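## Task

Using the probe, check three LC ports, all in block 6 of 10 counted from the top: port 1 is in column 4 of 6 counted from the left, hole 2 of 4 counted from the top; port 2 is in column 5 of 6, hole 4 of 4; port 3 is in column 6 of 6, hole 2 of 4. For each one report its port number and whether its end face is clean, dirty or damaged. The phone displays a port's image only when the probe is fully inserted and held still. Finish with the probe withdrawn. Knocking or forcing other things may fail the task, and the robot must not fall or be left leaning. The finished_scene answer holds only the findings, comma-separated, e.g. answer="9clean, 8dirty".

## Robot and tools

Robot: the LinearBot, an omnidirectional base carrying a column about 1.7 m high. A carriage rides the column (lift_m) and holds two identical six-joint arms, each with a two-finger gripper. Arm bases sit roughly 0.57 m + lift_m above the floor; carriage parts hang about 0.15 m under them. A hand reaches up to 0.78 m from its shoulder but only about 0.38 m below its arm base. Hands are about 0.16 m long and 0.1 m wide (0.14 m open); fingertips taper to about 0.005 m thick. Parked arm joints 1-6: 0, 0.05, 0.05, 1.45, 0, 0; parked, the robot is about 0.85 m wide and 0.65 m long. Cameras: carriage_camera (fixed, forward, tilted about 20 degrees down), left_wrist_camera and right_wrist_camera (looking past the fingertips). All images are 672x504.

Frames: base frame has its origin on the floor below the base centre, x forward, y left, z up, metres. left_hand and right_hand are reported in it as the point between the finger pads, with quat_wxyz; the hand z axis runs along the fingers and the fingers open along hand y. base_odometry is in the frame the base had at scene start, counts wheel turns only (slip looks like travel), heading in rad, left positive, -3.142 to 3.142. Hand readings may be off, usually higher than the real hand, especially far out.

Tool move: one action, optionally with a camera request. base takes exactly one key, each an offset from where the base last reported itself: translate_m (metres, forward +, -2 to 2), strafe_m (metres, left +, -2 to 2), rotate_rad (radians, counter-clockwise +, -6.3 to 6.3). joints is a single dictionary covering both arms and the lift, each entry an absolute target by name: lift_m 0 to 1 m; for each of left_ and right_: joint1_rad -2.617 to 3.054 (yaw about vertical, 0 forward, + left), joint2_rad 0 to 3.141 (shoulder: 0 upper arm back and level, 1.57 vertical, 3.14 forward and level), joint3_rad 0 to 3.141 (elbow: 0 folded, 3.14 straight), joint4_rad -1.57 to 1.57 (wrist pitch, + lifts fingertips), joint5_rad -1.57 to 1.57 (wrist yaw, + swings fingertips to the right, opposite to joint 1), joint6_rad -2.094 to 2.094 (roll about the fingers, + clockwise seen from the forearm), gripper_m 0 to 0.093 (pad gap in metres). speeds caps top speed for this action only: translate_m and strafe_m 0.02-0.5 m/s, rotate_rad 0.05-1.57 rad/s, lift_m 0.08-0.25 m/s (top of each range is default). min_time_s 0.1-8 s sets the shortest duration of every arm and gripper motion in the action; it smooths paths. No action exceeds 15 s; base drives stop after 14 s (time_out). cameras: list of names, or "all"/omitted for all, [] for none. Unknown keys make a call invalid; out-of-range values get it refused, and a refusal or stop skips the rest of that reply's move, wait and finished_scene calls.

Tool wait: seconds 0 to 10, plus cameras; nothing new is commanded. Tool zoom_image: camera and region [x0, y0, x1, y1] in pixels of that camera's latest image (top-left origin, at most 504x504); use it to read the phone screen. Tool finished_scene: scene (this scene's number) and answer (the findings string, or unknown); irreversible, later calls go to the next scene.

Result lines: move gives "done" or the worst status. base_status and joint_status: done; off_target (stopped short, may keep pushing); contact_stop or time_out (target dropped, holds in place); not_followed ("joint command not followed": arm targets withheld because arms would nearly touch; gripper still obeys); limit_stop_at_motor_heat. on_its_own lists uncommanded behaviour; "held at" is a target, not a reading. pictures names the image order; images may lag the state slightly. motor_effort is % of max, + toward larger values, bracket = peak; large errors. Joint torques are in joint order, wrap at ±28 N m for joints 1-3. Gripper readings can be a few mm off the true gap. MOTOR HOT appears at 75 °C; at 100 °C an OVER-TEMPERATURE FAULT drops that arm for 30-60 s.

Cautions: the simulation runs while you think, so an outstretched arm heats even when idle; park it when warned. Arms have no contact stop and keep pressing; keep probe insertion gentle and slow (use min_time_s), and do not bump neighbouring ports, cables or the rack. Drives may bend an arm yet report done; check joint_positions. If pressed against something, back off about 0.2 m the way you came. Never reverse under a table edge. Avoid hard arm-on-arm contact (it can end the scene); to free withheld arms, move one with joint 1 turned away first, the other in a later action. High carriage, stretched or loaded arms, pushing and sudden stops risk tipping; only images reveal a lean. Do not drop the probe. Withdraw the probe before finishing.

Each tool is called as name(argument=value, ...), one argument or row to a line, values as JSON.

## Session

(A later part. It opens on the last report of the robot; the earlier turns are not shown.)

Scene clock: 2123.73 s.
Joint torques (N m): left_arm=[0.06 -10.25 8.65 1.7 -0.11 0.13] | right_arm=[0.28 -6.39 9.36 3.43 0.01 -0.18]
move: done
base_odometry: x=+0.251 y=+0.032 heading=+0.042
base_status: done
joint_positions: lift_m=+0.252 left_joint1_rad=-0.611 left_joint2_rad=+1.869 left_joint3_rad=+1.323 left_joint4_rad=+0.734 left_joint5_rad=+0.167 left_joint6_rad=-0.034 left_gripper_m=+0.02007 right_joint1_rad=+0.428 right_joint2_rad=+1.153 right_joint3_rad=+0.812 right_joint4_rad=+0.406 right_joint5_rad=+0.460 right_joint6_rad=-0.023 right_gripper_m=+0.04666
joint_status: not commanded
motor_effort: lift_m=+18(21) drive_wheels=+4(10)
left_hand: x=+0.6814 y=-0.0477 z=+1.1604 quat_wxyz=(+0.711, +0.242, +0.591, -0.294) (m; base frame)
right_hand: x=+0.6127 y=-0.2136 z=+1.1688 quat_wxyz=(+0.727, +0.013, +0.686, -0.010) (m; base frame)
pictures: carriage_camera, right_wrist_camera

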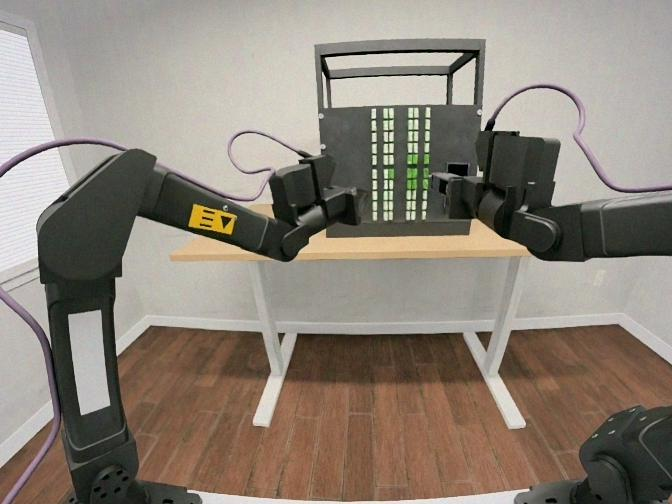

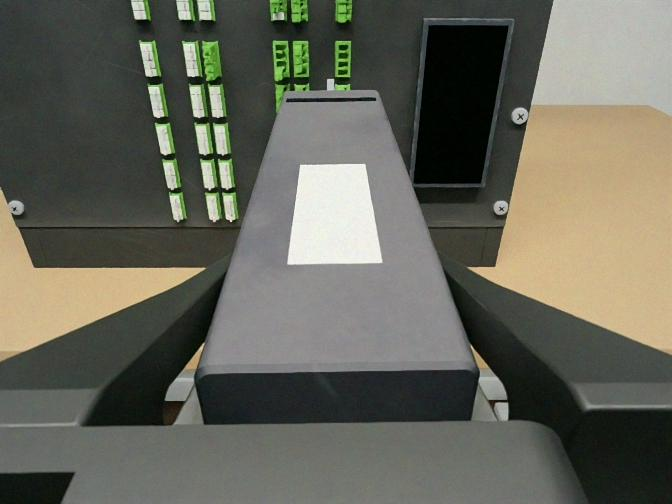

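move(
  base={"rotate_rad": -0.065},
  joints={"right_joint5_rad": 0.392},
  speeds={"rotate_rad": 0.1},
  min_time_s=1.5,
  cameras=[],
)

move(
  base={"strafe_m": 0.058},
  speeds={"strafe_m": 0.05},
  cameras=[],
)

move(
  base={"translate_m": -0.05},
  speeds={"translate_m": 0.1},
  cameras=[],
)

move(
  base={"translate_m": 0.02},
  speeds={"translate_m": 0.05},
  cameras=["right_wrist_camera", "left_wrist_camera"],
)

Scene clock: 2146.60 s.
Joint torques (N m): left_arm=[0.08 -10.14 8.44 1.7 -0.09 0.09] | right_arm=[0.5 -6.37 9.39 3.47 -0.02 -0.14]
move: done
base_odometry: x=+0.251 y=+0.032 heading=-0.022
base_status: done
joint_positions: lift_m=+0.252 left_joint1_rad=-0.612 left_joint2_rad=+1.869 left_joint3_rad=+1.323 left_joint4_rad=+0.734 left_joint5_rad=+0.167 left_joint6_rad=-0.034 left_gripper_m=+0.02007 right_joint1_rad=+0.429 right_joint2_rad=+1.153 right_joint3_rad=+0.812 right_joint4_rad=+0.406 right_joint5_rad=+0.402 right_joint6_rad=-0.023 right_gripper_m=+0.04666
joint_status: all done
motor_effort: lift_m=+17(21) drive_wheels=-2(10)
left_hand: x=+0.6810 y=-0.0483 z=+1.1604 quat_wxyz=(+0.711, +0.243, +0.591, -0.294) (m; base frame)
right_hand: x=+0.6126 y=-0.2033 z=+1.1690 quat_wxyz=(+0.728, -0.008, +0.686, +0.010) (m; base frame)
pictures: none
No camera images: "cameras" was empty.

Scene clock: 2148.27 s.
Joint torques (N m): left_arm=[-0.23 -10.25 8.53 1.78 -0.11 0.17] | right_arm=[0.29 -6.13 9.4 3.44 0 -0.14]
move: done
base_odometry: x=+0.253 y=+0.090 heading=-0.023
base_status: done
joint_positions: lift_m=+0.252 left_joint1_rad=-0.611 left_joint2_rad=+1.869 left_joint3_rad=+1.323 left_joint4_rad=+0.734 left_joint5_rad=+0.167 left_joint6_rad=-0.034 left_gripper_m=+0.02007 right_joint1_rad=+0.429 right_joint2_rad=+1.153 right_joint3_rad=+0.812 right_joint4_rad=+0.406 right_joint5_rad=+0.397 right_joint6_rad=-0.023 right_gripper_m=+0.04666
joint_status: not commanded
motor_effort: lift_m=+19(21) drive_wheels=-2(13)
left_hand: x=+0.6811 y=-0.0481 z=+1.1604 quat_wxyz=(+0.711, +0.242, +0.591, -0.294) (m; base frame)
right_hand: x=+0.6126 y=-0.2024 z=+1.1690 quat_wxyz=(+0.728, -0.010, +0.686, +0.012) (m; base frame)
pictures: none
No camera images: "cameras" was empty.

Scene clock: 2149.47 s.
Joint torques (N m): left_arm=[-0.06 -10.21 8.59 1.7 -0.07 0.05] | right_arm=[0.16 -6.32 9.66 3.46 -0.02 -0.21]
move: done
base_odometry: x=+0.203 y=+0.091 heading=-0.023
base_status: done
joint_positions: lift_m=+0.252 left_joint1_rad=-0.612 left_joint2_rad=+1.869 left_joint3_rad=+1.323 left_joint4_rad=+0.734 left_joint5_rad=+0.167 left_joint6_rad=-0.034 left_gripper_m=+0.02007 right_joint1_rad=+0.429 right_joint2_rad=+1.153 right_joint3_rad=+0.812 right_joint4_rad=+0.404 right_joint5_rad=+0.397 right_joint6_rad=-0.023 right_gripper_m=+0.04666
joint_status: not commanded
motor_effort: lift_m=+20(21) drive_wheels=+1(8)
left_hand: x=+0.6810 y=-0.0483 z=+1.1604 quat_wxyz=(+0.711, +0.243, +0.591, -0.294) (m; base frame)
right_hand: x=+0.6126 y=-0.2024 z=+1.1687 quat_wxyz=(+0.727, -0.010, +0.686, +0.012) (m; base frame)
pictures: none
No camera images: "cameras" was empty.

Scene clock: 2150.37 s.
Joint torques (N m): left_arm=[0.1 -10.58 8.7 1.65 -0.11 0.04] | right_arm=[0.4 -6.46 9.63 3.44 0.02 -0.15]
move: done
base_odometry: x=+0.222 y=+0.091 heading=-0.023
base_status: done
joint_positions: lift_m=+0.252 left_joint1_rad=-0.611 left_joint2_rad=+1.869 left_joint3_rad=+1.323 left_joint4_rad=+0.734 left_joint5_rad=+0.167 left_joint6_rad=-0.034 left_gripper_m=+0.02007 right_joint1_rad=+0.429 right_joint2_rad=+1.153 right_joint3_rad=+0.812 right_joint4_rad=+0.403 right_joint5_rad=+0.397 right_joint6_rad=-0.023 right_gripper_m=+0.04666
joint_status: not commanded
motor_effort: lift_m=+19(22) drive_wheels=+1(7)
left_hand: x=+0.6814 y=-0.0477 z=+1.1604 quat_wxyz=(+0.711, +0.242, +0.591, -0.294) (m; base frame)
right_hand: x=+0.6126 y=-0.2023 z=+1.1685 quat_wxyz=(+0.727, -0.010, +0.687, +0.012) (m; base frame)
pictures: left_wrist_camera, right_wrist_camera

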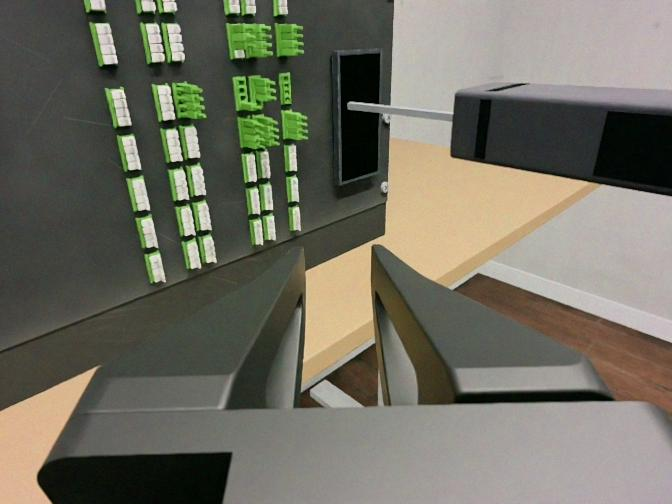

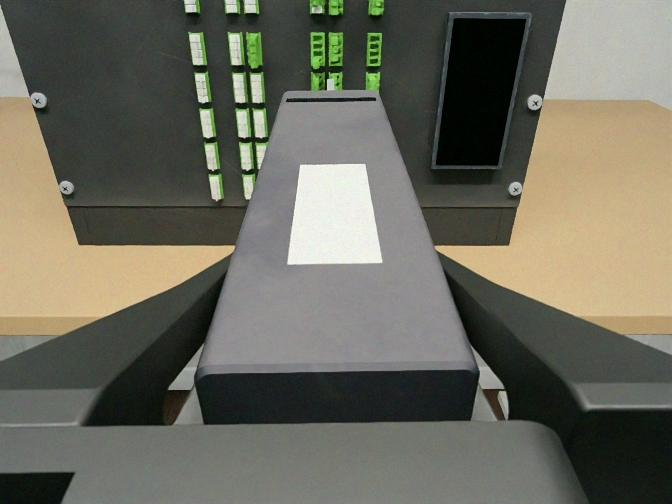

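zoom_image(
  camera="right_wrist_camera",
  region=[15, 80, 65, 120],
)

zoom_image(
  camera="right_wrist_camera",
  region=[45, 170, 95, 210],
)

zoom_image(
  camera="right_wrist_camera",
  region=[510, 80, 560, 120],
)

zoom_image(
  camera="right_wrist_camera",
  region=[490, 170, 540, 210],
)

Scaled by 10.080 from the camera's 672x504 image, which has a finer 960x720 frame.

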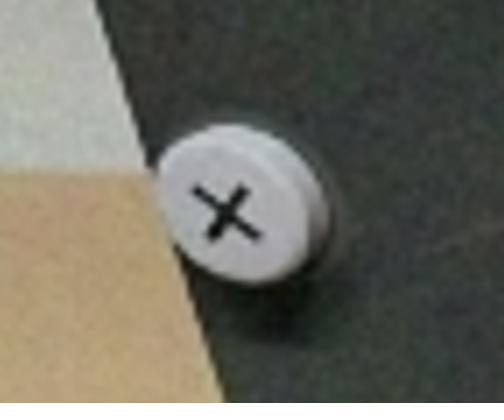

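Scaled by 10.080 from the camera's 672x504 image, which has a finer 960x720 frame.

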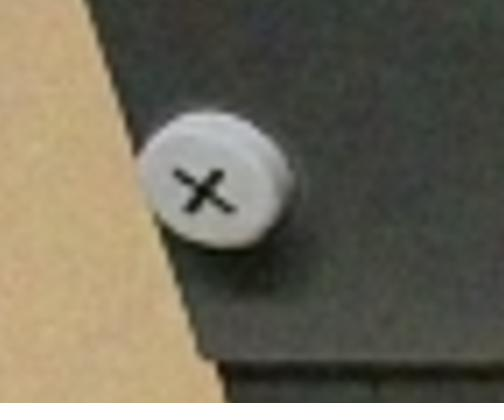

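Scaled by 10.080 from the camera's 672x504 image, which has a finer 960x720 frame.

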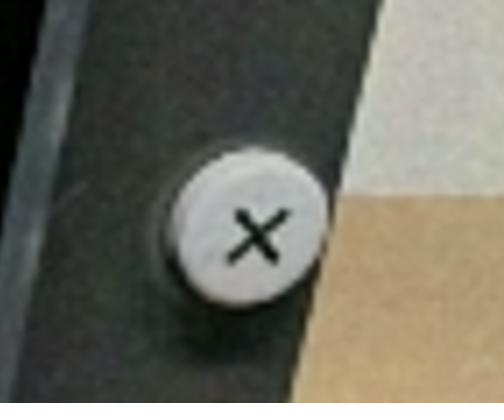

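Scaled by 10.080 from the camera's 672x504 image, which has a finer 960x720 frame.

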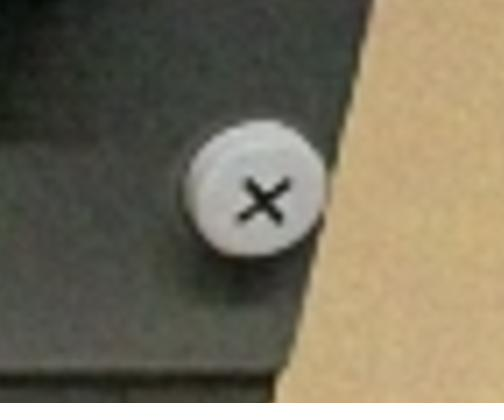

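zoom_image(
  camera="left_wrist_camera",
  region=[330, 80, 480, 200],
)

zoom_image(
  camera="left_wrist_camera",
  region=[80, 70, 230, 190],
)

move(
  base={"translate_m": 0.035},
  speeds={"translate_m": 0.05},
  cameras=["right_wrist_camera", "left_wrist_camera"],
)

zoom_image(
  camera="left_wrist_camera",
  region=[330, 80, 480, 200],
)

zoom_image(
  camera="left_wrist_camera",
  region=[80, 70, 230, 190],
)

Scaled by 3.360 from the camera's 672x504 image, which has a finer 960x720 frame.

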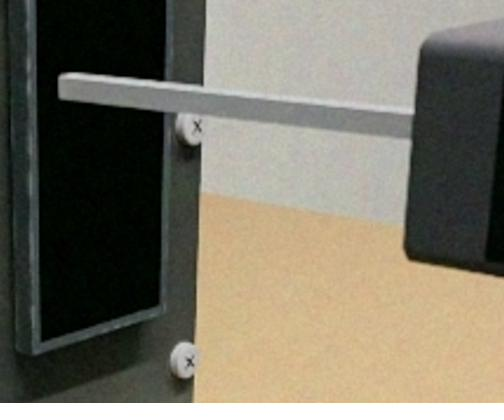

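Scaled by 3.360 from the camera's 672x504 image, which has a finer 960x720 frame.

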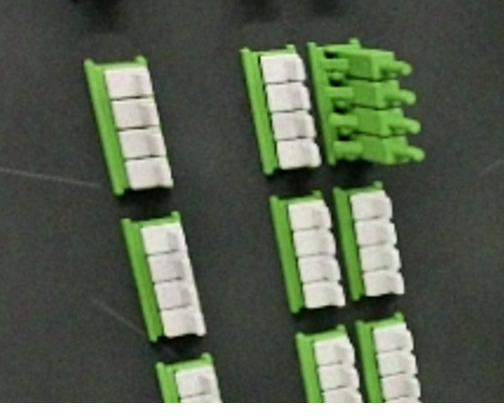

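Scene clock: 2164.13 s.
Joint torques (N m): left_arm=[-0.1 -10.45 8.49 1.68 -0.08 0.08] | right_arm=[0.32 -6.57 9.33 3.46 0.04 -0.21]
move: done
base_odometry: x=+0.257 y=+0.090 heading=-0.023
base_status: done
joint_positions: lift_m=+0.252 left_joint1_rad=-0.612 left_joint2_rad=+1.869 left_joint3_rad=+1.323 left_joint4_rad=+0.734 left_joint5_rad=+0.167 left_joint6_rad=-0.034 left_gripper_m=+0.02007 right_joint1_rad=+0.429 right_joint2_rad=+1.153 right_joint3_rad=+0.812 right_joint4_rad=+0.403 right_joint5_rad=+0.397 right_joint6_rad=-0.023 right_gripper_m=+0.04666
joint_status: not commanded
motor_effort: lift_m=+18(21) drive_wheels=+4(6)
left_hand: x=+0.6810 y=-0.0483 z=+1.1604 quat_wxyz=(+0.711, +0.243, +0.591, -0.294) (m; base frame)
right_hand: x=+0.6126 y=-0.2023 z=+1.1684 quat_wxyz=(+0.727, -0.011, +0.687, +0.012) (m; base frame)
pictures: left_wrist_camera, right_wrist_camera

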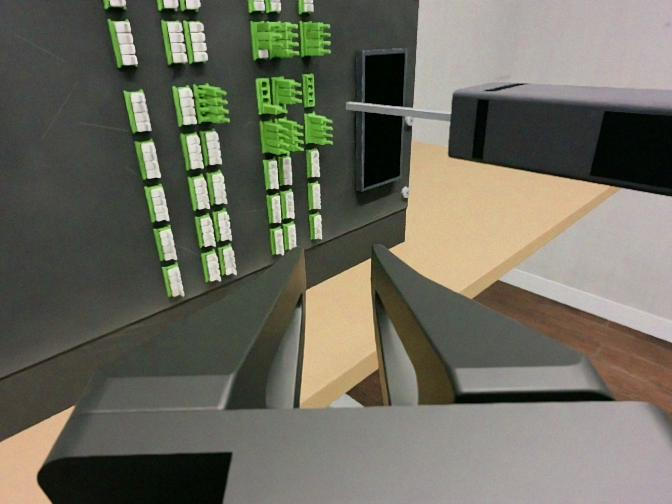

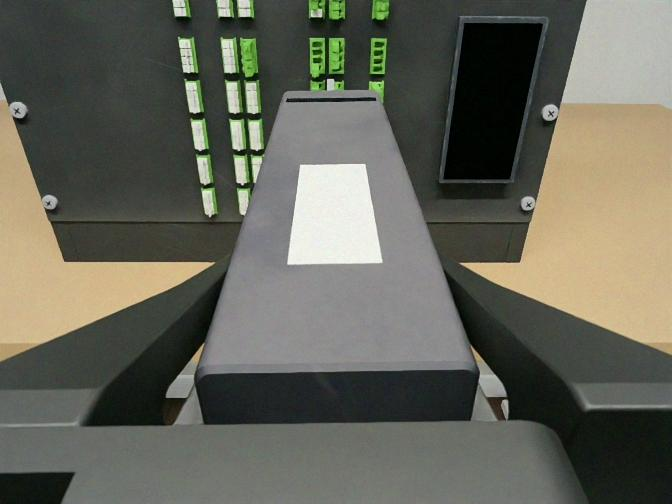

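Scaled by 3.360 from the camera's 672x504 image, which has a finer 960x720 frame.

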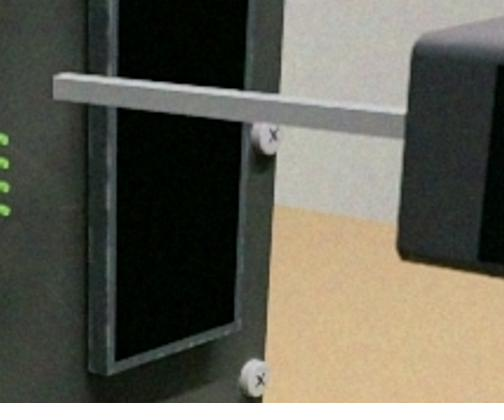

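Scaled by 3.360 from the camera's 672x504 image, which has a finer 960x720 frame.

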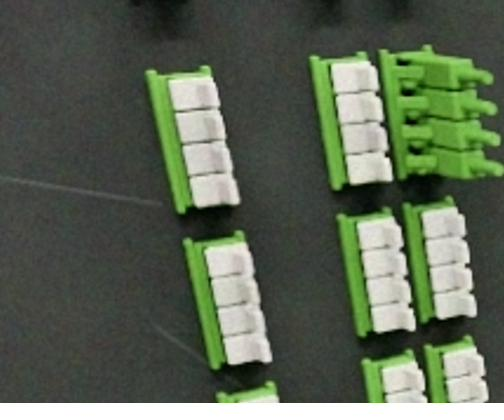

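zoom_image(
  camera="left_wrist_camera",
  region=[340, 90, 400, 130],
)

zoom_image(
  camera="left_wrist_camera",
  region=[400, 90, 460, 130],
)

zoom_image(
  camera="left_wrist_camera",
  region=[430, 70, 640, 200],
)

Scaled by 8.400 from the camera's 672x504 image, which has a finer 960x720 frame.

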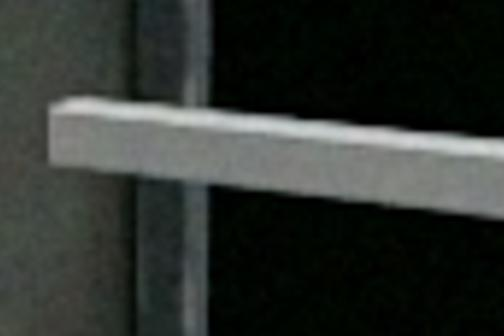

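Scaled by 8.400 from the camera's 672x504 image, which has a finer 960x720 frame.

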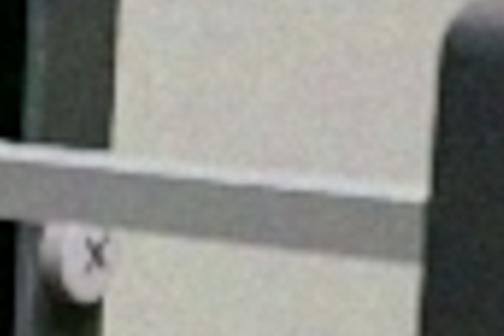

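Scaled by 2.400 from the camera's 672x504 image, which has a finer 960x720 frame.

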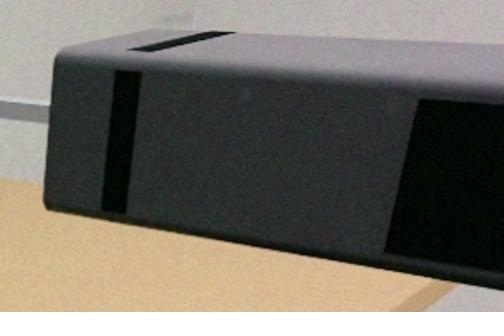

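zoom_image(
  camera="right_wrist_camera",
  region=[285, 10, 375, 100],
)

zoom_image(
  camera="right_wrist_camera",
  region=[316, 66, 346, 96],
)

Scaled by 5.600 from the camera's 672x504 image, which has a finer 960x720 frame.

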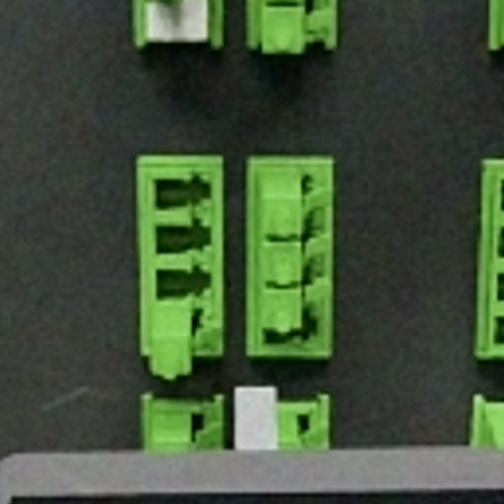

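Scaled by 16.800 from the camera's 672x504 image, which has a finer 960x720 frame.

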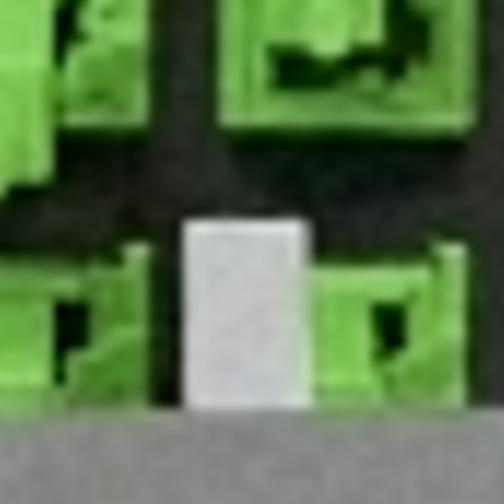

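move(
  base={"strafe_m": -0.005},
  joints={"lift_m": 0.241},
  speeds={"strafe_m": 0.03},
  cameras=[],
)

move(
  base={"translate_m": 0.05},
  speeds={"translate_m": 0.04},
  cameras=["right_wrist_camera", "left_wrist_camera"],
)

zoom_image(
  camera="right_wrist_camera",
  region=[285, 10, 375, 100],
)

zoom_image(
  camera="right_wrist_camera",
  region=[316, 66, 346, 96],
)

Scene clock: 2240.13 s.
Joint torques (N m): left_arm=[-0.12 -10.36 8.29 1.77 -0.08 0.06] | right_arm=[0.17 -6.37 10.04 3.41 -0.02 -0.19]
move: done
base_odometry: x=+0.257 y=+0.085 heading=-0.023
base_status: done
joint_positions: lift_m=+0.241 left_joint1_rad=-0.612 left_joint2_rad=+1.869 left_joint3_rad=+1.323 left_joint4_rad=+0.731 left_joint5_rad=+0.167 left_joint6_rad=-0.034 left_gripper_m=+0.02007 right_joint1_rad=+0.429 right_joint2_rad=+1.153 right_joint3_rad=+0.806 right_joint4_rad=+0.399 right_joint5_rad=+0.396 right_joint6_rad=-0.023 right_gripper_m=+0.04666
joint_status: all done
motor_effort: lift_m=+20(21) drive_wheels=+6(8)
left_hand: x=+0.6812 y=-0.0485 z=+1.1488 quat_wxyz=(+0.710, +0.243, +0.592, -0.294) (m; base frame)
right_hand: x=+0.6124 y=-0.2021 z=+1.1545 quat_wxyz=(+0.724, -0.012, +0.690, +0.011) (m; base frame)
pictures: none
No camera images: "cameras" was empty.

Scene clock: 2241.93 s.
Joint torques (N m): left_arm=[-0.21 -10.28 8.5 1.71 -0.09 0.1] | right_arm=[-0.03 -6.17 9.84 3.46 0 -0.21]
move: done
base_odometry: x=+0.307 y=+0.084 heading=-0.022
base_status: done
joint_positions: lift_m=+0.241 left_joint1_rad=-0.612 left_joint2_rad=+1.869 left_joint3_rad=+1.323 left_joint4_rad=+0.731 left_joint5_rad=+0.167 left_joint6_rad=-0.034 left_gripper_m=+0.02007 right_joint1_rad=+0.429 right_joint2_rad=+1.153 right_joint3_rad=+0.806 right_joint4_rad=+0.399 right_joint5_rad=+0.396 right_joint6_rad=-0.023 right_gripper_m=+0.04666
joint_status: not commanded
motor_effort: lift_m=+20(23) drive_wheels=-1(10)
left_hand: x=+0.6812 y=-0.0485 z=+1.1488 quat_wxyz=(+0.710, +0.243, +0.592, -0.294) (m; base frame)
right_hand: x=+0.6124 y=-0.2021 z=+1.1545 quat_wxyz=(+0.724, -0.012, +0.690, +0.011) (m; base frame)
pictures: left_wrist_camera, right_wrist_camera

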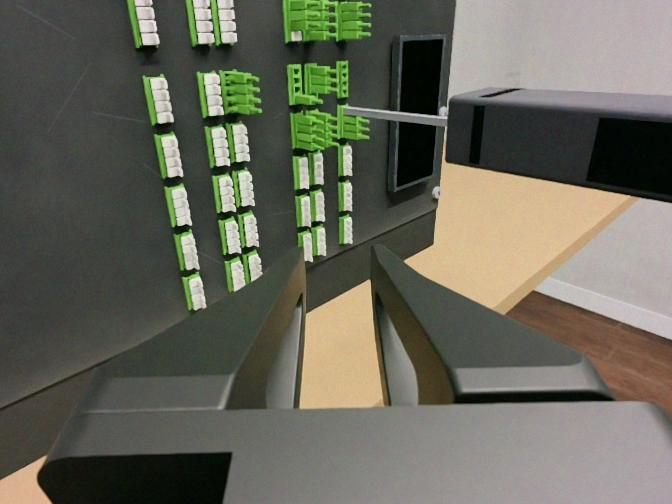

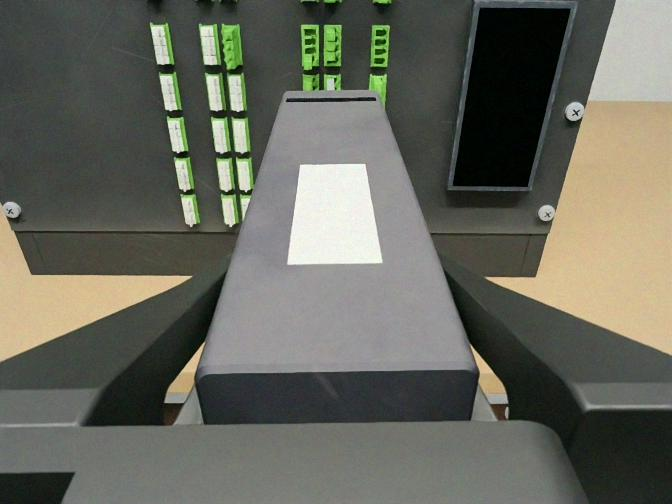

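Scaled by 5.600 from the camera's 672x504 image, which has a finer 960x720 frame.

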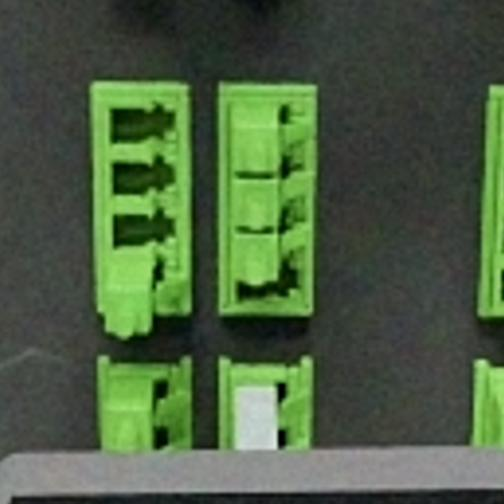

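Scaled by 16.800 from the camera's 672x504 image, which has a finer 960x720 frame.

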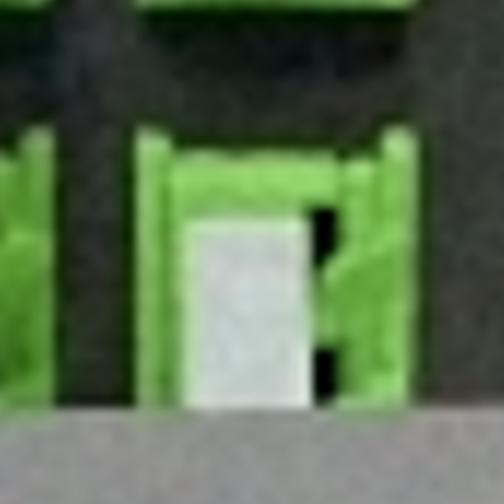

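move(
  joints={"lift_m": 0.246, "right_joint4_rad": 0.475},
  min_time_s=1,
  cameras=["right_wrist_camera"],
)

zoom_image(
  camera="right_wrist_camera",
  region=[285, 10, 375, 100],
)

Scene clock: 2261.00 s.
Joint torques (N m): left_arm=[-0.05 -10.15 8.5 1.66 -0.06 0.11] | right_arm=[0.38 -6.31 10.04 3.53 0.03 -0.18]
move: off_target
base_odometry: x=+0.307 y=+0.084 heading=-0.022
base_status: not commanded
joint_positions: lift_m=+0.246 left_joint1_rad=-0.612 left_joint2_rad=+1.869 left_joint3_rad=+1.323 left_joint4_rad=+0.736 left_joint5_rad=+0.167 left_joint6_rad=-0.034 left_gripper_m=+0.02007 right_joint1_rad=+0.429 right_joint2_rad=+1.152 right_joint3_rad=+0.806 right_joint4_rad=+0.404 right_joint5_rad=+0.396 right_joint6_rad=-0.023 right_gripper_m=+0.04666
joint_status: right_joint4_rad off_target (ended at +0.404, target +0.475); the others done
motor_effort: lift_m=+24(27) drive_wheels=-2(5)
left_hand: x=+0.6810 y=-0.0484 z=+1.1545 quat_wxyz=(+0.712, +0.243, +0.590, -0.294) (m; base frame)
right_hand: x=+0.6122 y=-0.2023 z=+1.1603 quat_wxyz=(+0.726, -0.011, +0.688, +0.012) (m; base frame)
pictures: right_wrist_camera

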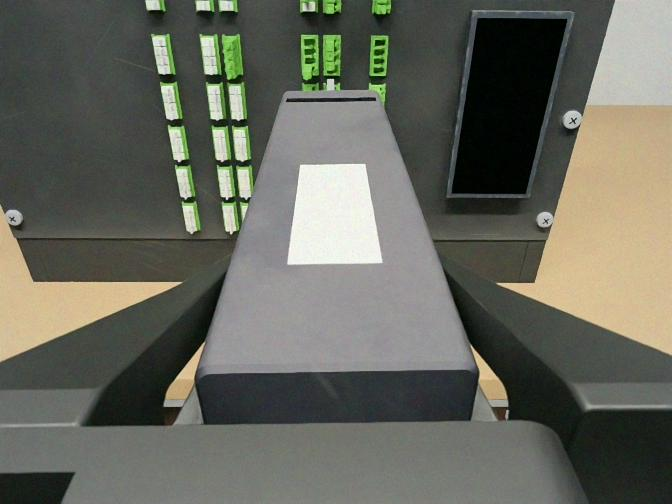

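Scaled by 5.600 from the camera's 672x504 image, which has a finer 960x720 frame.

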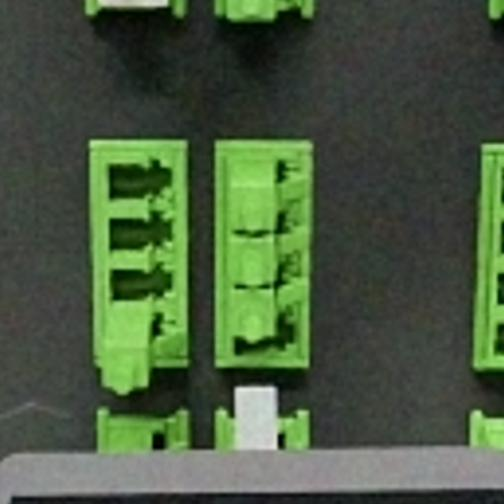

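move(
  base={"translate_m": 0.02},
  speeds={"translate_m": 0.03},
  cameras=["right_wrist_camera"],
)

zoom_image(
  camera="right_wrist_camera",
  region=[285, 10, 375, 100],
)

Scene clock: 2264.97 s.
Joint torques (N m): left_arm=[-0.13 -10.29 8.66 1.64 -0.09 0.11] | right_arm=[0.35 -6.49 9.99 3.53 0 -0.12]
move: done
base_odometry: x=+0.327 y=+0.084 heading=-0.022
base_status: done
joint_positions: lift_m=+0.246 left_joint1_rad=-0.611 left_joint2_rad=+1.869 left_joint3_rad=+1.323 left_joint4_rad=+0.736 left_joint5_rad=+0.167 left_joint6_rad=-0.034 left_gripper_m=+0.02007 right_joint1_rad=+0.429 right_joint2_rad=+1.152 right_joint3_rad=+0.806 right_joint4_rad=+0.408 right_joint5_rad=+0.396 right_joint6_rad=-0.023 right_gripper_m=+0.04666
joint_status: not commanded
motor_effort: lift_m=+22(25) drive_wheels=+3(11)
left_hand: x=+0.6814 y=-0.0479 z=+1.1544 quat_wxyz=(+0.712, +0.242, +0.590, -0.294) (m; base frame)
right_hand: x=+0.6121 y=-0.2023 z=+1.1613 quat_wxyz=(+0.727, -0.011, +0.686, +0.012) (m; base frame)
pictures: right_wrist_camera

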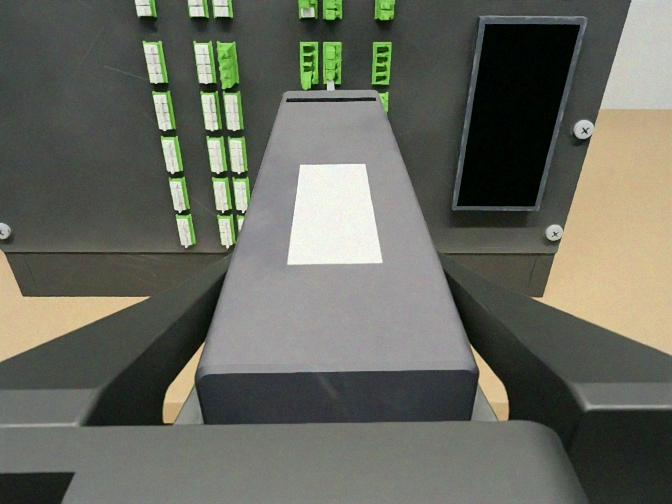

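Scaled by 5.600 from the camera's 672x504 image, which has a finer 960x720 frame.

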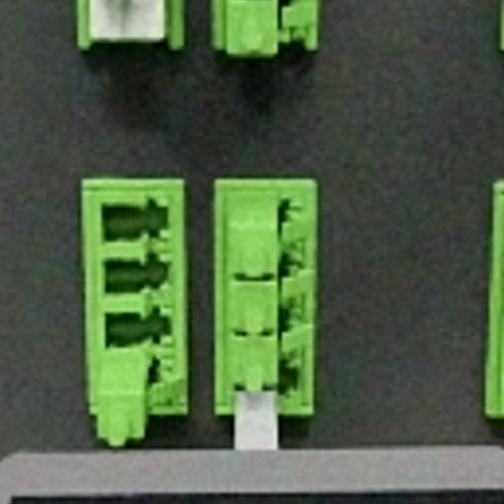

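zoom_image(
  camera="right_wrist_camera",
  region=[316, 66, 346, 96],
)

Scaled by 16.800 from the camera's 672x504 image, which has a finer 960x720 frame.

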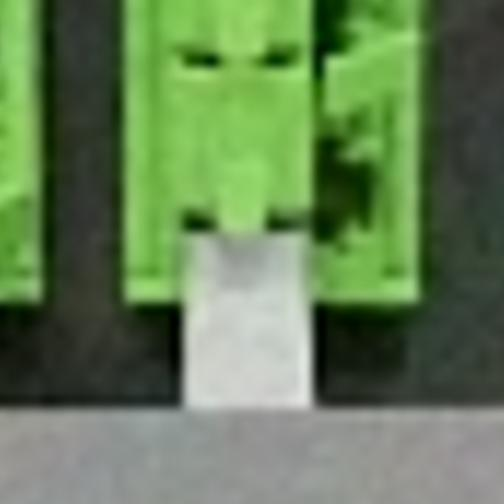

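move(
  joints={"lift_m": 0.2435},
  speeds={"lift_m": 0.08},
  cameras=["right_wrist_camera", "left_wrist_camera"],
)

zoom_image(
  camera="right_wrist_camera",
  region=[316, 66, 346, 96],
)

Scene clock: 2289.33 s.
Joint torques (N m): left_arm=[-0.06 -10.45 8.38 1.79 -0.12 0.13] | right_arm=[0.38 -6.27 10.17 3.56 0.01 -0.17]
move: done
base_odometry: x=+0.327 y=+0.084 heading=-0.022
base_status: not commanded
joint_positions: lift_m=+0.244 left_joint1_rad=-0.611 left_joint2_rad=+1.869 left_joint3_rad=+1.323 left_joint4_rad=+0.733 left_joint5_rad=+0.167 left_joint6_rad=-0.034 left_gripper_m=+0.02007 right_joint1_rad=+0.429 right_joint2_rad=+1.152 right_joint3_rad=+0.806 right_joint4_rad=+0.409 right_joint5_rad=+0.396 right_joint6_rad=-0.023 right_gripper_m=+0.04666
joint_status: all done
motor_effort: lift_m=+20(20) drive_wheels=-2(4)
left_hand: x=+0.6815 y=-0.0479 z=+1.1517 quat_wxyz=(+0.711, +0.242, +0.591, -0.294) (m; base frame)
right_hand: x=+0.6121 y=-0.2023 z=+1.1594 quat_wxyz=(+0.727, -0.011, +0.686, +0.012) (m; base frame)
pictures: left_wrist_camera, right_wrist_camera

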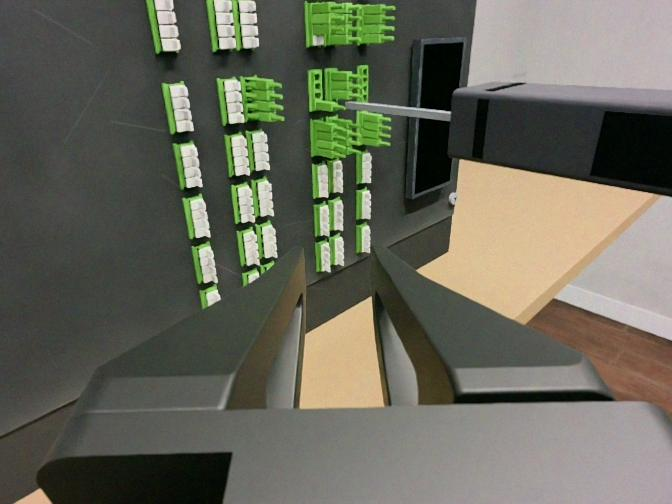

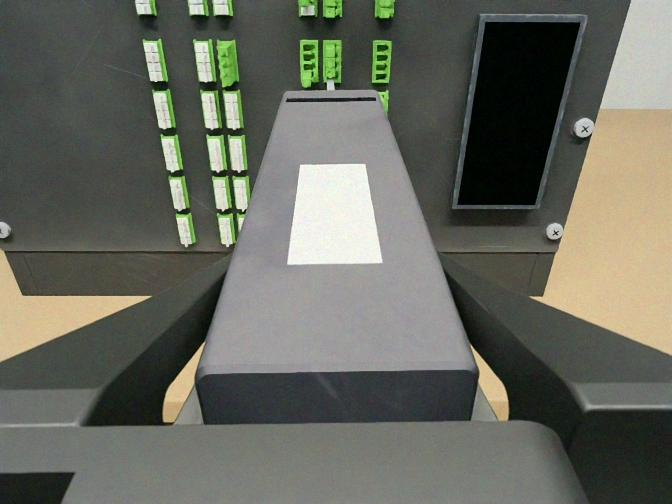

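Scaled by 16.800 from the camera's 672x504 image, which has a finer 960x720 frame.

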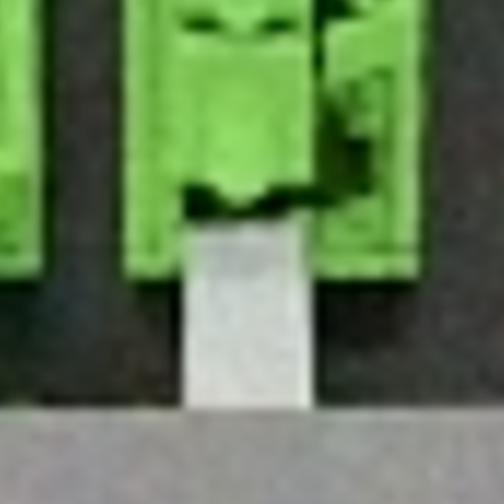

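zoom_image(
  camera="left_wrist_camera",
  region=[295, 55, 405, 165],
)

Scaled by 4.582 from the camera's 672x504 image, which has a finer 960x720 frame.

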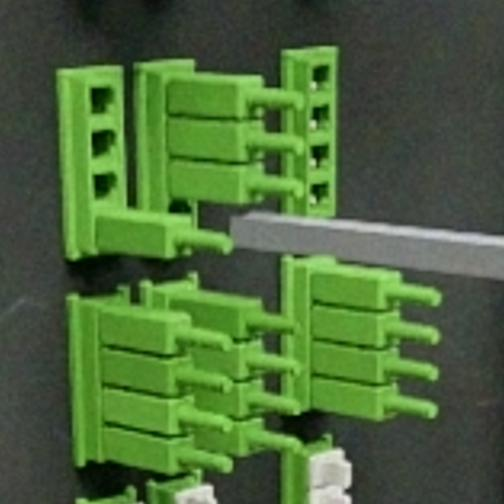

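move(
  base={"translate_m": 0.008},
  speeds={"translate_m": 0.02},
  cameras=["right_wrist_camera", "left_wrist_camera"],
)

zoom_image(
  camera="right_wrist_camera",
  region=[316, 66, 346, 96],
)

zoom_image(
  camera="left_wrist_camera",
  region=[295, 55, 405, 165],
)

Scene clock: 2300.50 s.
Joint torques (N m): left_arm=[-0.28 -10.17 8.24 1.66 -0.08 0.1] | right_arm=[0.16 -6.2 9.89 3.5 0.03 -0.19]
move: done
base_odometry: x=+0.335 y=+0.084 heading=-0.022
base_status: done
joint_positions: lift_m=+0.244 left_joint1_rad=-0.610 left_joint2_rad=+1.869 left_joint3_rad=+1.323 left_joint4_rad=+0.733 left_joint5_rad=+0.167 left_joint6_rad=-0.034 left_gripper_m=+0.02007 right_joint1_rad=+0.429 right_joint2_rad=+1.152 right_joint3_rad=+0.806 right_joint4_rad=+0.412 right_joint5_rad=+0.396 right_joint6_rad=-0.023 right_gripper_m=+0.04666
joint_status: not commanded
motor_effort: lift_m=+19(22) drive_wheels=+0(9)
left_hand: x=+0.6817 y=-0.0477 z=+1.1517 quat_wxyz=(+0.711, +0.242, +0.591, -0.293) (m; base frame)
right_hand: x=+0.6121 y=-0.2023 z=+1.1601 quat_wxyz=(+0.728, -0.010, +0.685, +0.013) (m; base frame)
pictures: left_wrist_camera, right_wrist_camera

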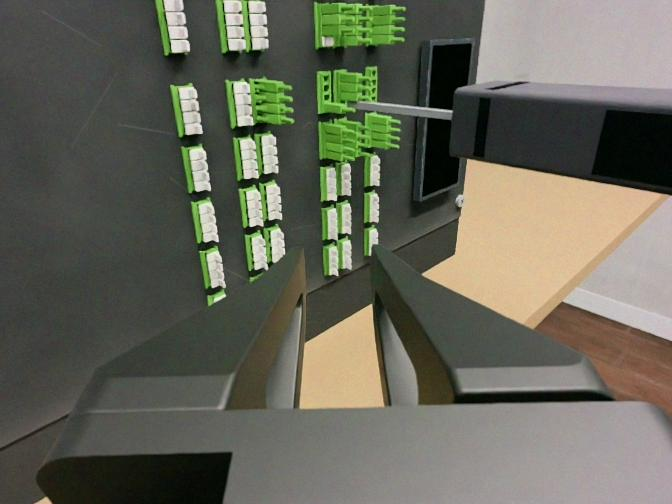

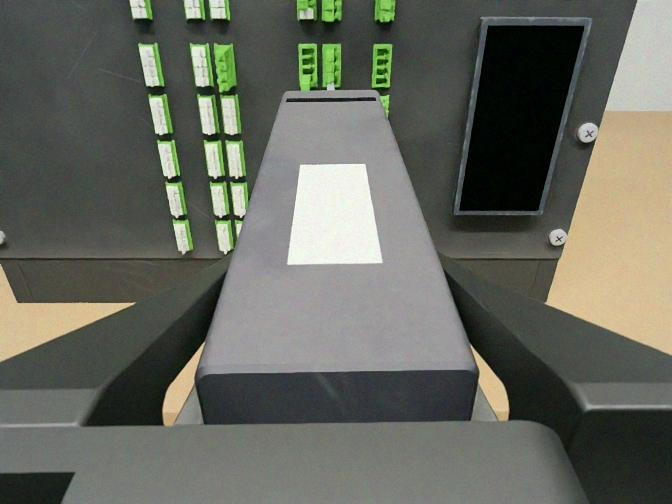

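Scaled by 16.800 from the camera's 672x504 image, which has a finer 960x720 frame.

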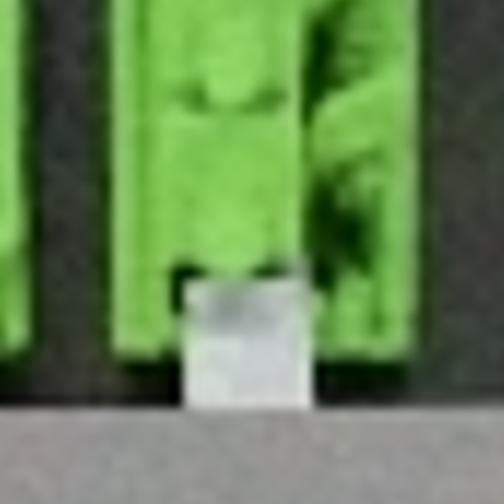

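Scaled by 4.582 from the camera's 672x504 image, which has a finer 960x720 frame.

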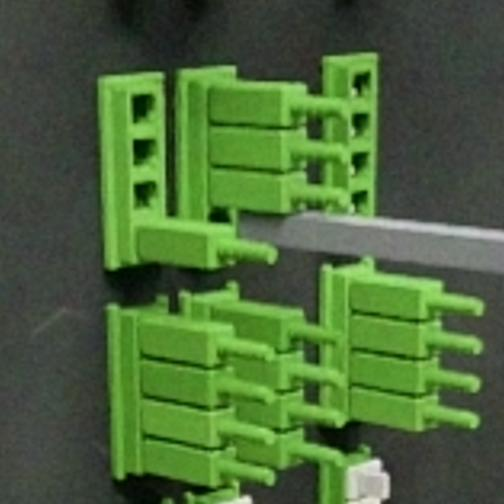

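zoom_image(
  camera="left_wrist_camera",
  region=[325, 80, 375, 130],
)

Scaled by 10.080 from the camera's 672x504 image, which has a finer 960x720 frame.

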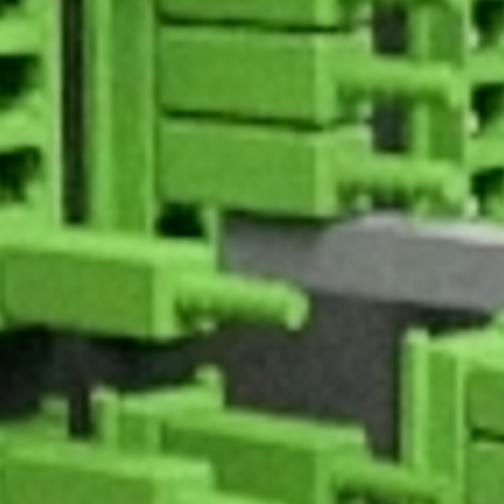

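move(
  joints={"right_joint5_rad": 0.384, "right_joint4_rad": 0.470, "lift_m": 0.2430},
  speeds={"lift_m": 0.08},
  min_time_s=1,
  cameras=["right_wrist_camera"],
)

zoom_image(
  camera="right_wrist_camera",
  region=[316, 66, 346, 96],
)

Scene clock: 2322.23 s.
Joint torques (N m): left_arm=[-0.03 -10.4 8.53 1.7 -0.05 0.12] | right_arm=[0.35 -6.2 9.98 3.43 -0.02 -0.16]
move: off_target
base_odometry: x=+0.335 y=+0.084 heading=-0.022
base_status: not commanded
joint_positions: lift_m=+0.243 left_joint1_rad=-0.610 left_joint2_rad=+1.869 left_joint3_rad=+1.323 left_joint4_rad=+0.733 left_joint5_rad=+0.167 left_joint6_rad=-0.034 left_gripper_m=+0.02007 right_joint1_rad=+0.429 right_joint2_rad=+1.152 right_joint3_rad=+0.806 right_joint4_rad=+0.412 right_joint5_rad=+0.394 right_joint6_rad=-0.023 right_gripper_m=+0.04666
joint_status: right_joint4_rad off_target (ended at +0.412, target +0.470); the others done
motor_effort: lift_m=+18(21) drive_wheels=+0(4)
left_hand: x=+0.6817 y=-0.0477 z=+1.1513 quat_wxyz=(+0.711, +0.242, +0.591, -0.293) (m; base frame)
right_hand: x=+0.6120 y=-0.2018 z=+1.1597 quat_wxyz=(+0.728, -0.011, +0.685, +0.014) (m; base frame)
pictures: right_wrist_camera

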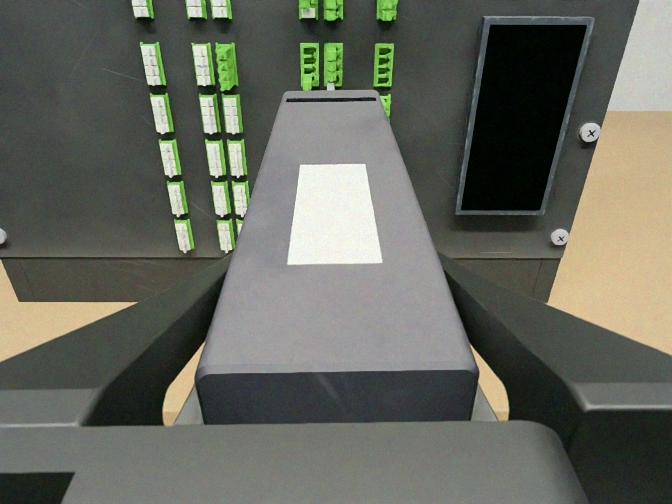

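Scaled by 16.800 from the camera's 672x504 image, which has a finer 960x720 frame.

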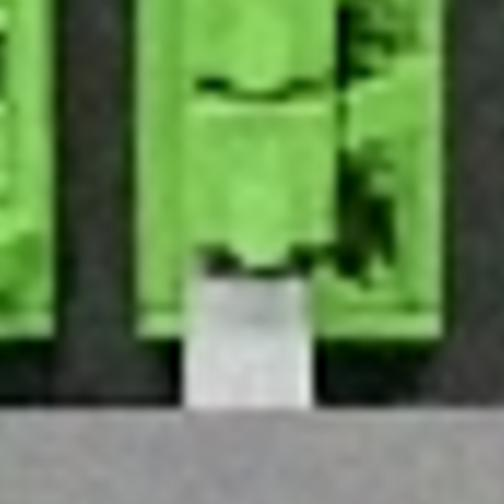

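move(
  joints={"right_joint5_rad": 0.389},
  min_time_s=1,
  cameras=["right_wrist_camera"],
)

zoom_image(
  camera="right_wrist_camera",
  region=[316, 66, 346, 96],
)

Scene clock: 2327.00 s.
Joint torques (N m): left_arm=[-0.17 -10.36 8.32 1.67 -0.03 0.05] | right_arm=[0.01 -6.35 9.96 3.44 0.05 -0.19]
move: done
base_odometry: x=+0.335 y=+0.084 heading=-0.022
base_status: not commanded
joint_positions: lift_m=+0.243 left_joint1_rad=-0.610 left_joint2_rad=+1.869 left_joint3_rad=+1.323 left_joint4_rad=+0.733 left_joint5_rad=+0.167 left_joint6_rad=-0.034 left_gripper_m=+0.02007 right_joint1_rad=+0.429 right_joint2_rad=+1.152 right_joint3_rad=+0.806 right_joint4_rad=+0.412 right_joint5_rad=+0.393 right_joint6_rad=-0.023 right_gripper_m=+0.04666
joint_status: all done
motor_effort: lift_m=+16(20) drive_wheels=-2(3)
left_hand: x=+0.6817 y=-0.0477 z=+1.1513 quat_wxyz=(+0.711, +0.242, +0.591, -0.293) (m; base frame)
right_hand: x=+0.6120 y=-0.2017 z=+1.1597 quat_wxyz=(+0.728, -0.012, +0.685, +0.014) (m; base frame)
pictures: right_wrist_camera

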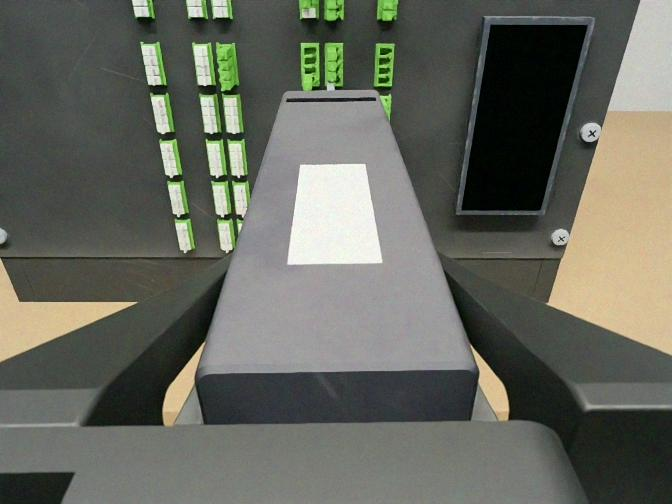

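Scaled by 16.800 from the camera's 672x504 image, which has a finer 960x720 frame.

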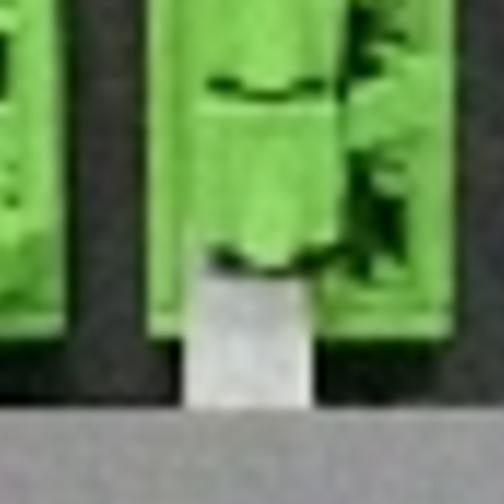

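move(
  joints={"right_joint5_rad": 0.397},
  min_time_s=1,
  cameras=["right_wrist_camera"],
)

zoom_image(
  camera="right_wrist_camera",
  region=[316, 66, 346, 96],
)

Scene clock: 2333.03 s.
Joint torques (N m): left_arm=[0.01 -10.44 8.44 1.67 -0.07 0.11] | right_arm=[0.24 -6.27 10.03 3.45 0.1 -0.15]
move: done
base_odometry: x=+0.335 y=+0.084 heading=-0.022
base_status: not commanded
joint_positions: lift_m=+0.243 left_joint1_rad=-0.610 left_joint2_rad=+1.869 left_joint3_rad=+1.323 left_joint4_rad=+0.733 left_joint5_rad=+0.167 left_joint6_rad=-0.034 left_gripper_m=+0.02007 right_joint1_rad=+0.429 right_joint2_rad=+1.152 right_joint3_rad=+0.806 right_joint4_rad=+0.412 right_joint5_rad=+0.393 right_joint6_rad=-0.023 right_gripper_m=+0.04666
joint_status: all done
motor_effort: lift_m=+20(21) drive_wheels=-1(3)
left_hand: x=+0.6817 y=-0.0477 z=+1.1513 quat_wxyz=(+0.711, +0.242, +0.591, -0.293) (m; base frame)
right_hand: x=+0.6120 y=-0.2017 z=+1.1597 quat_wxyz=(+0.728, -0.012, +0.685, +0.014) (m; base frame)
pictures: right_wrist_camera

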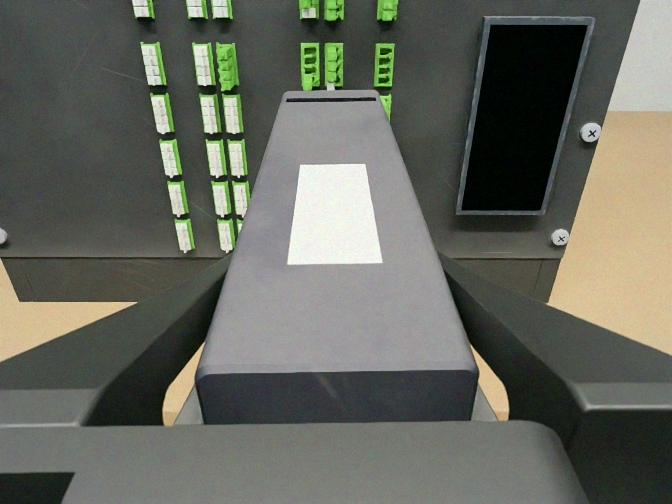

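Scaled by 16.800 from the camera's 672x504 image, which has a finer 960x720 frame.

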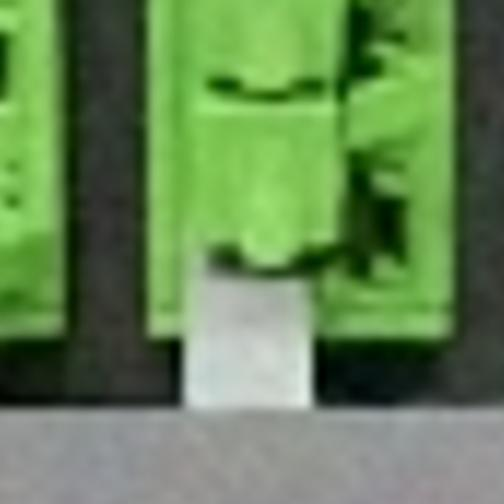

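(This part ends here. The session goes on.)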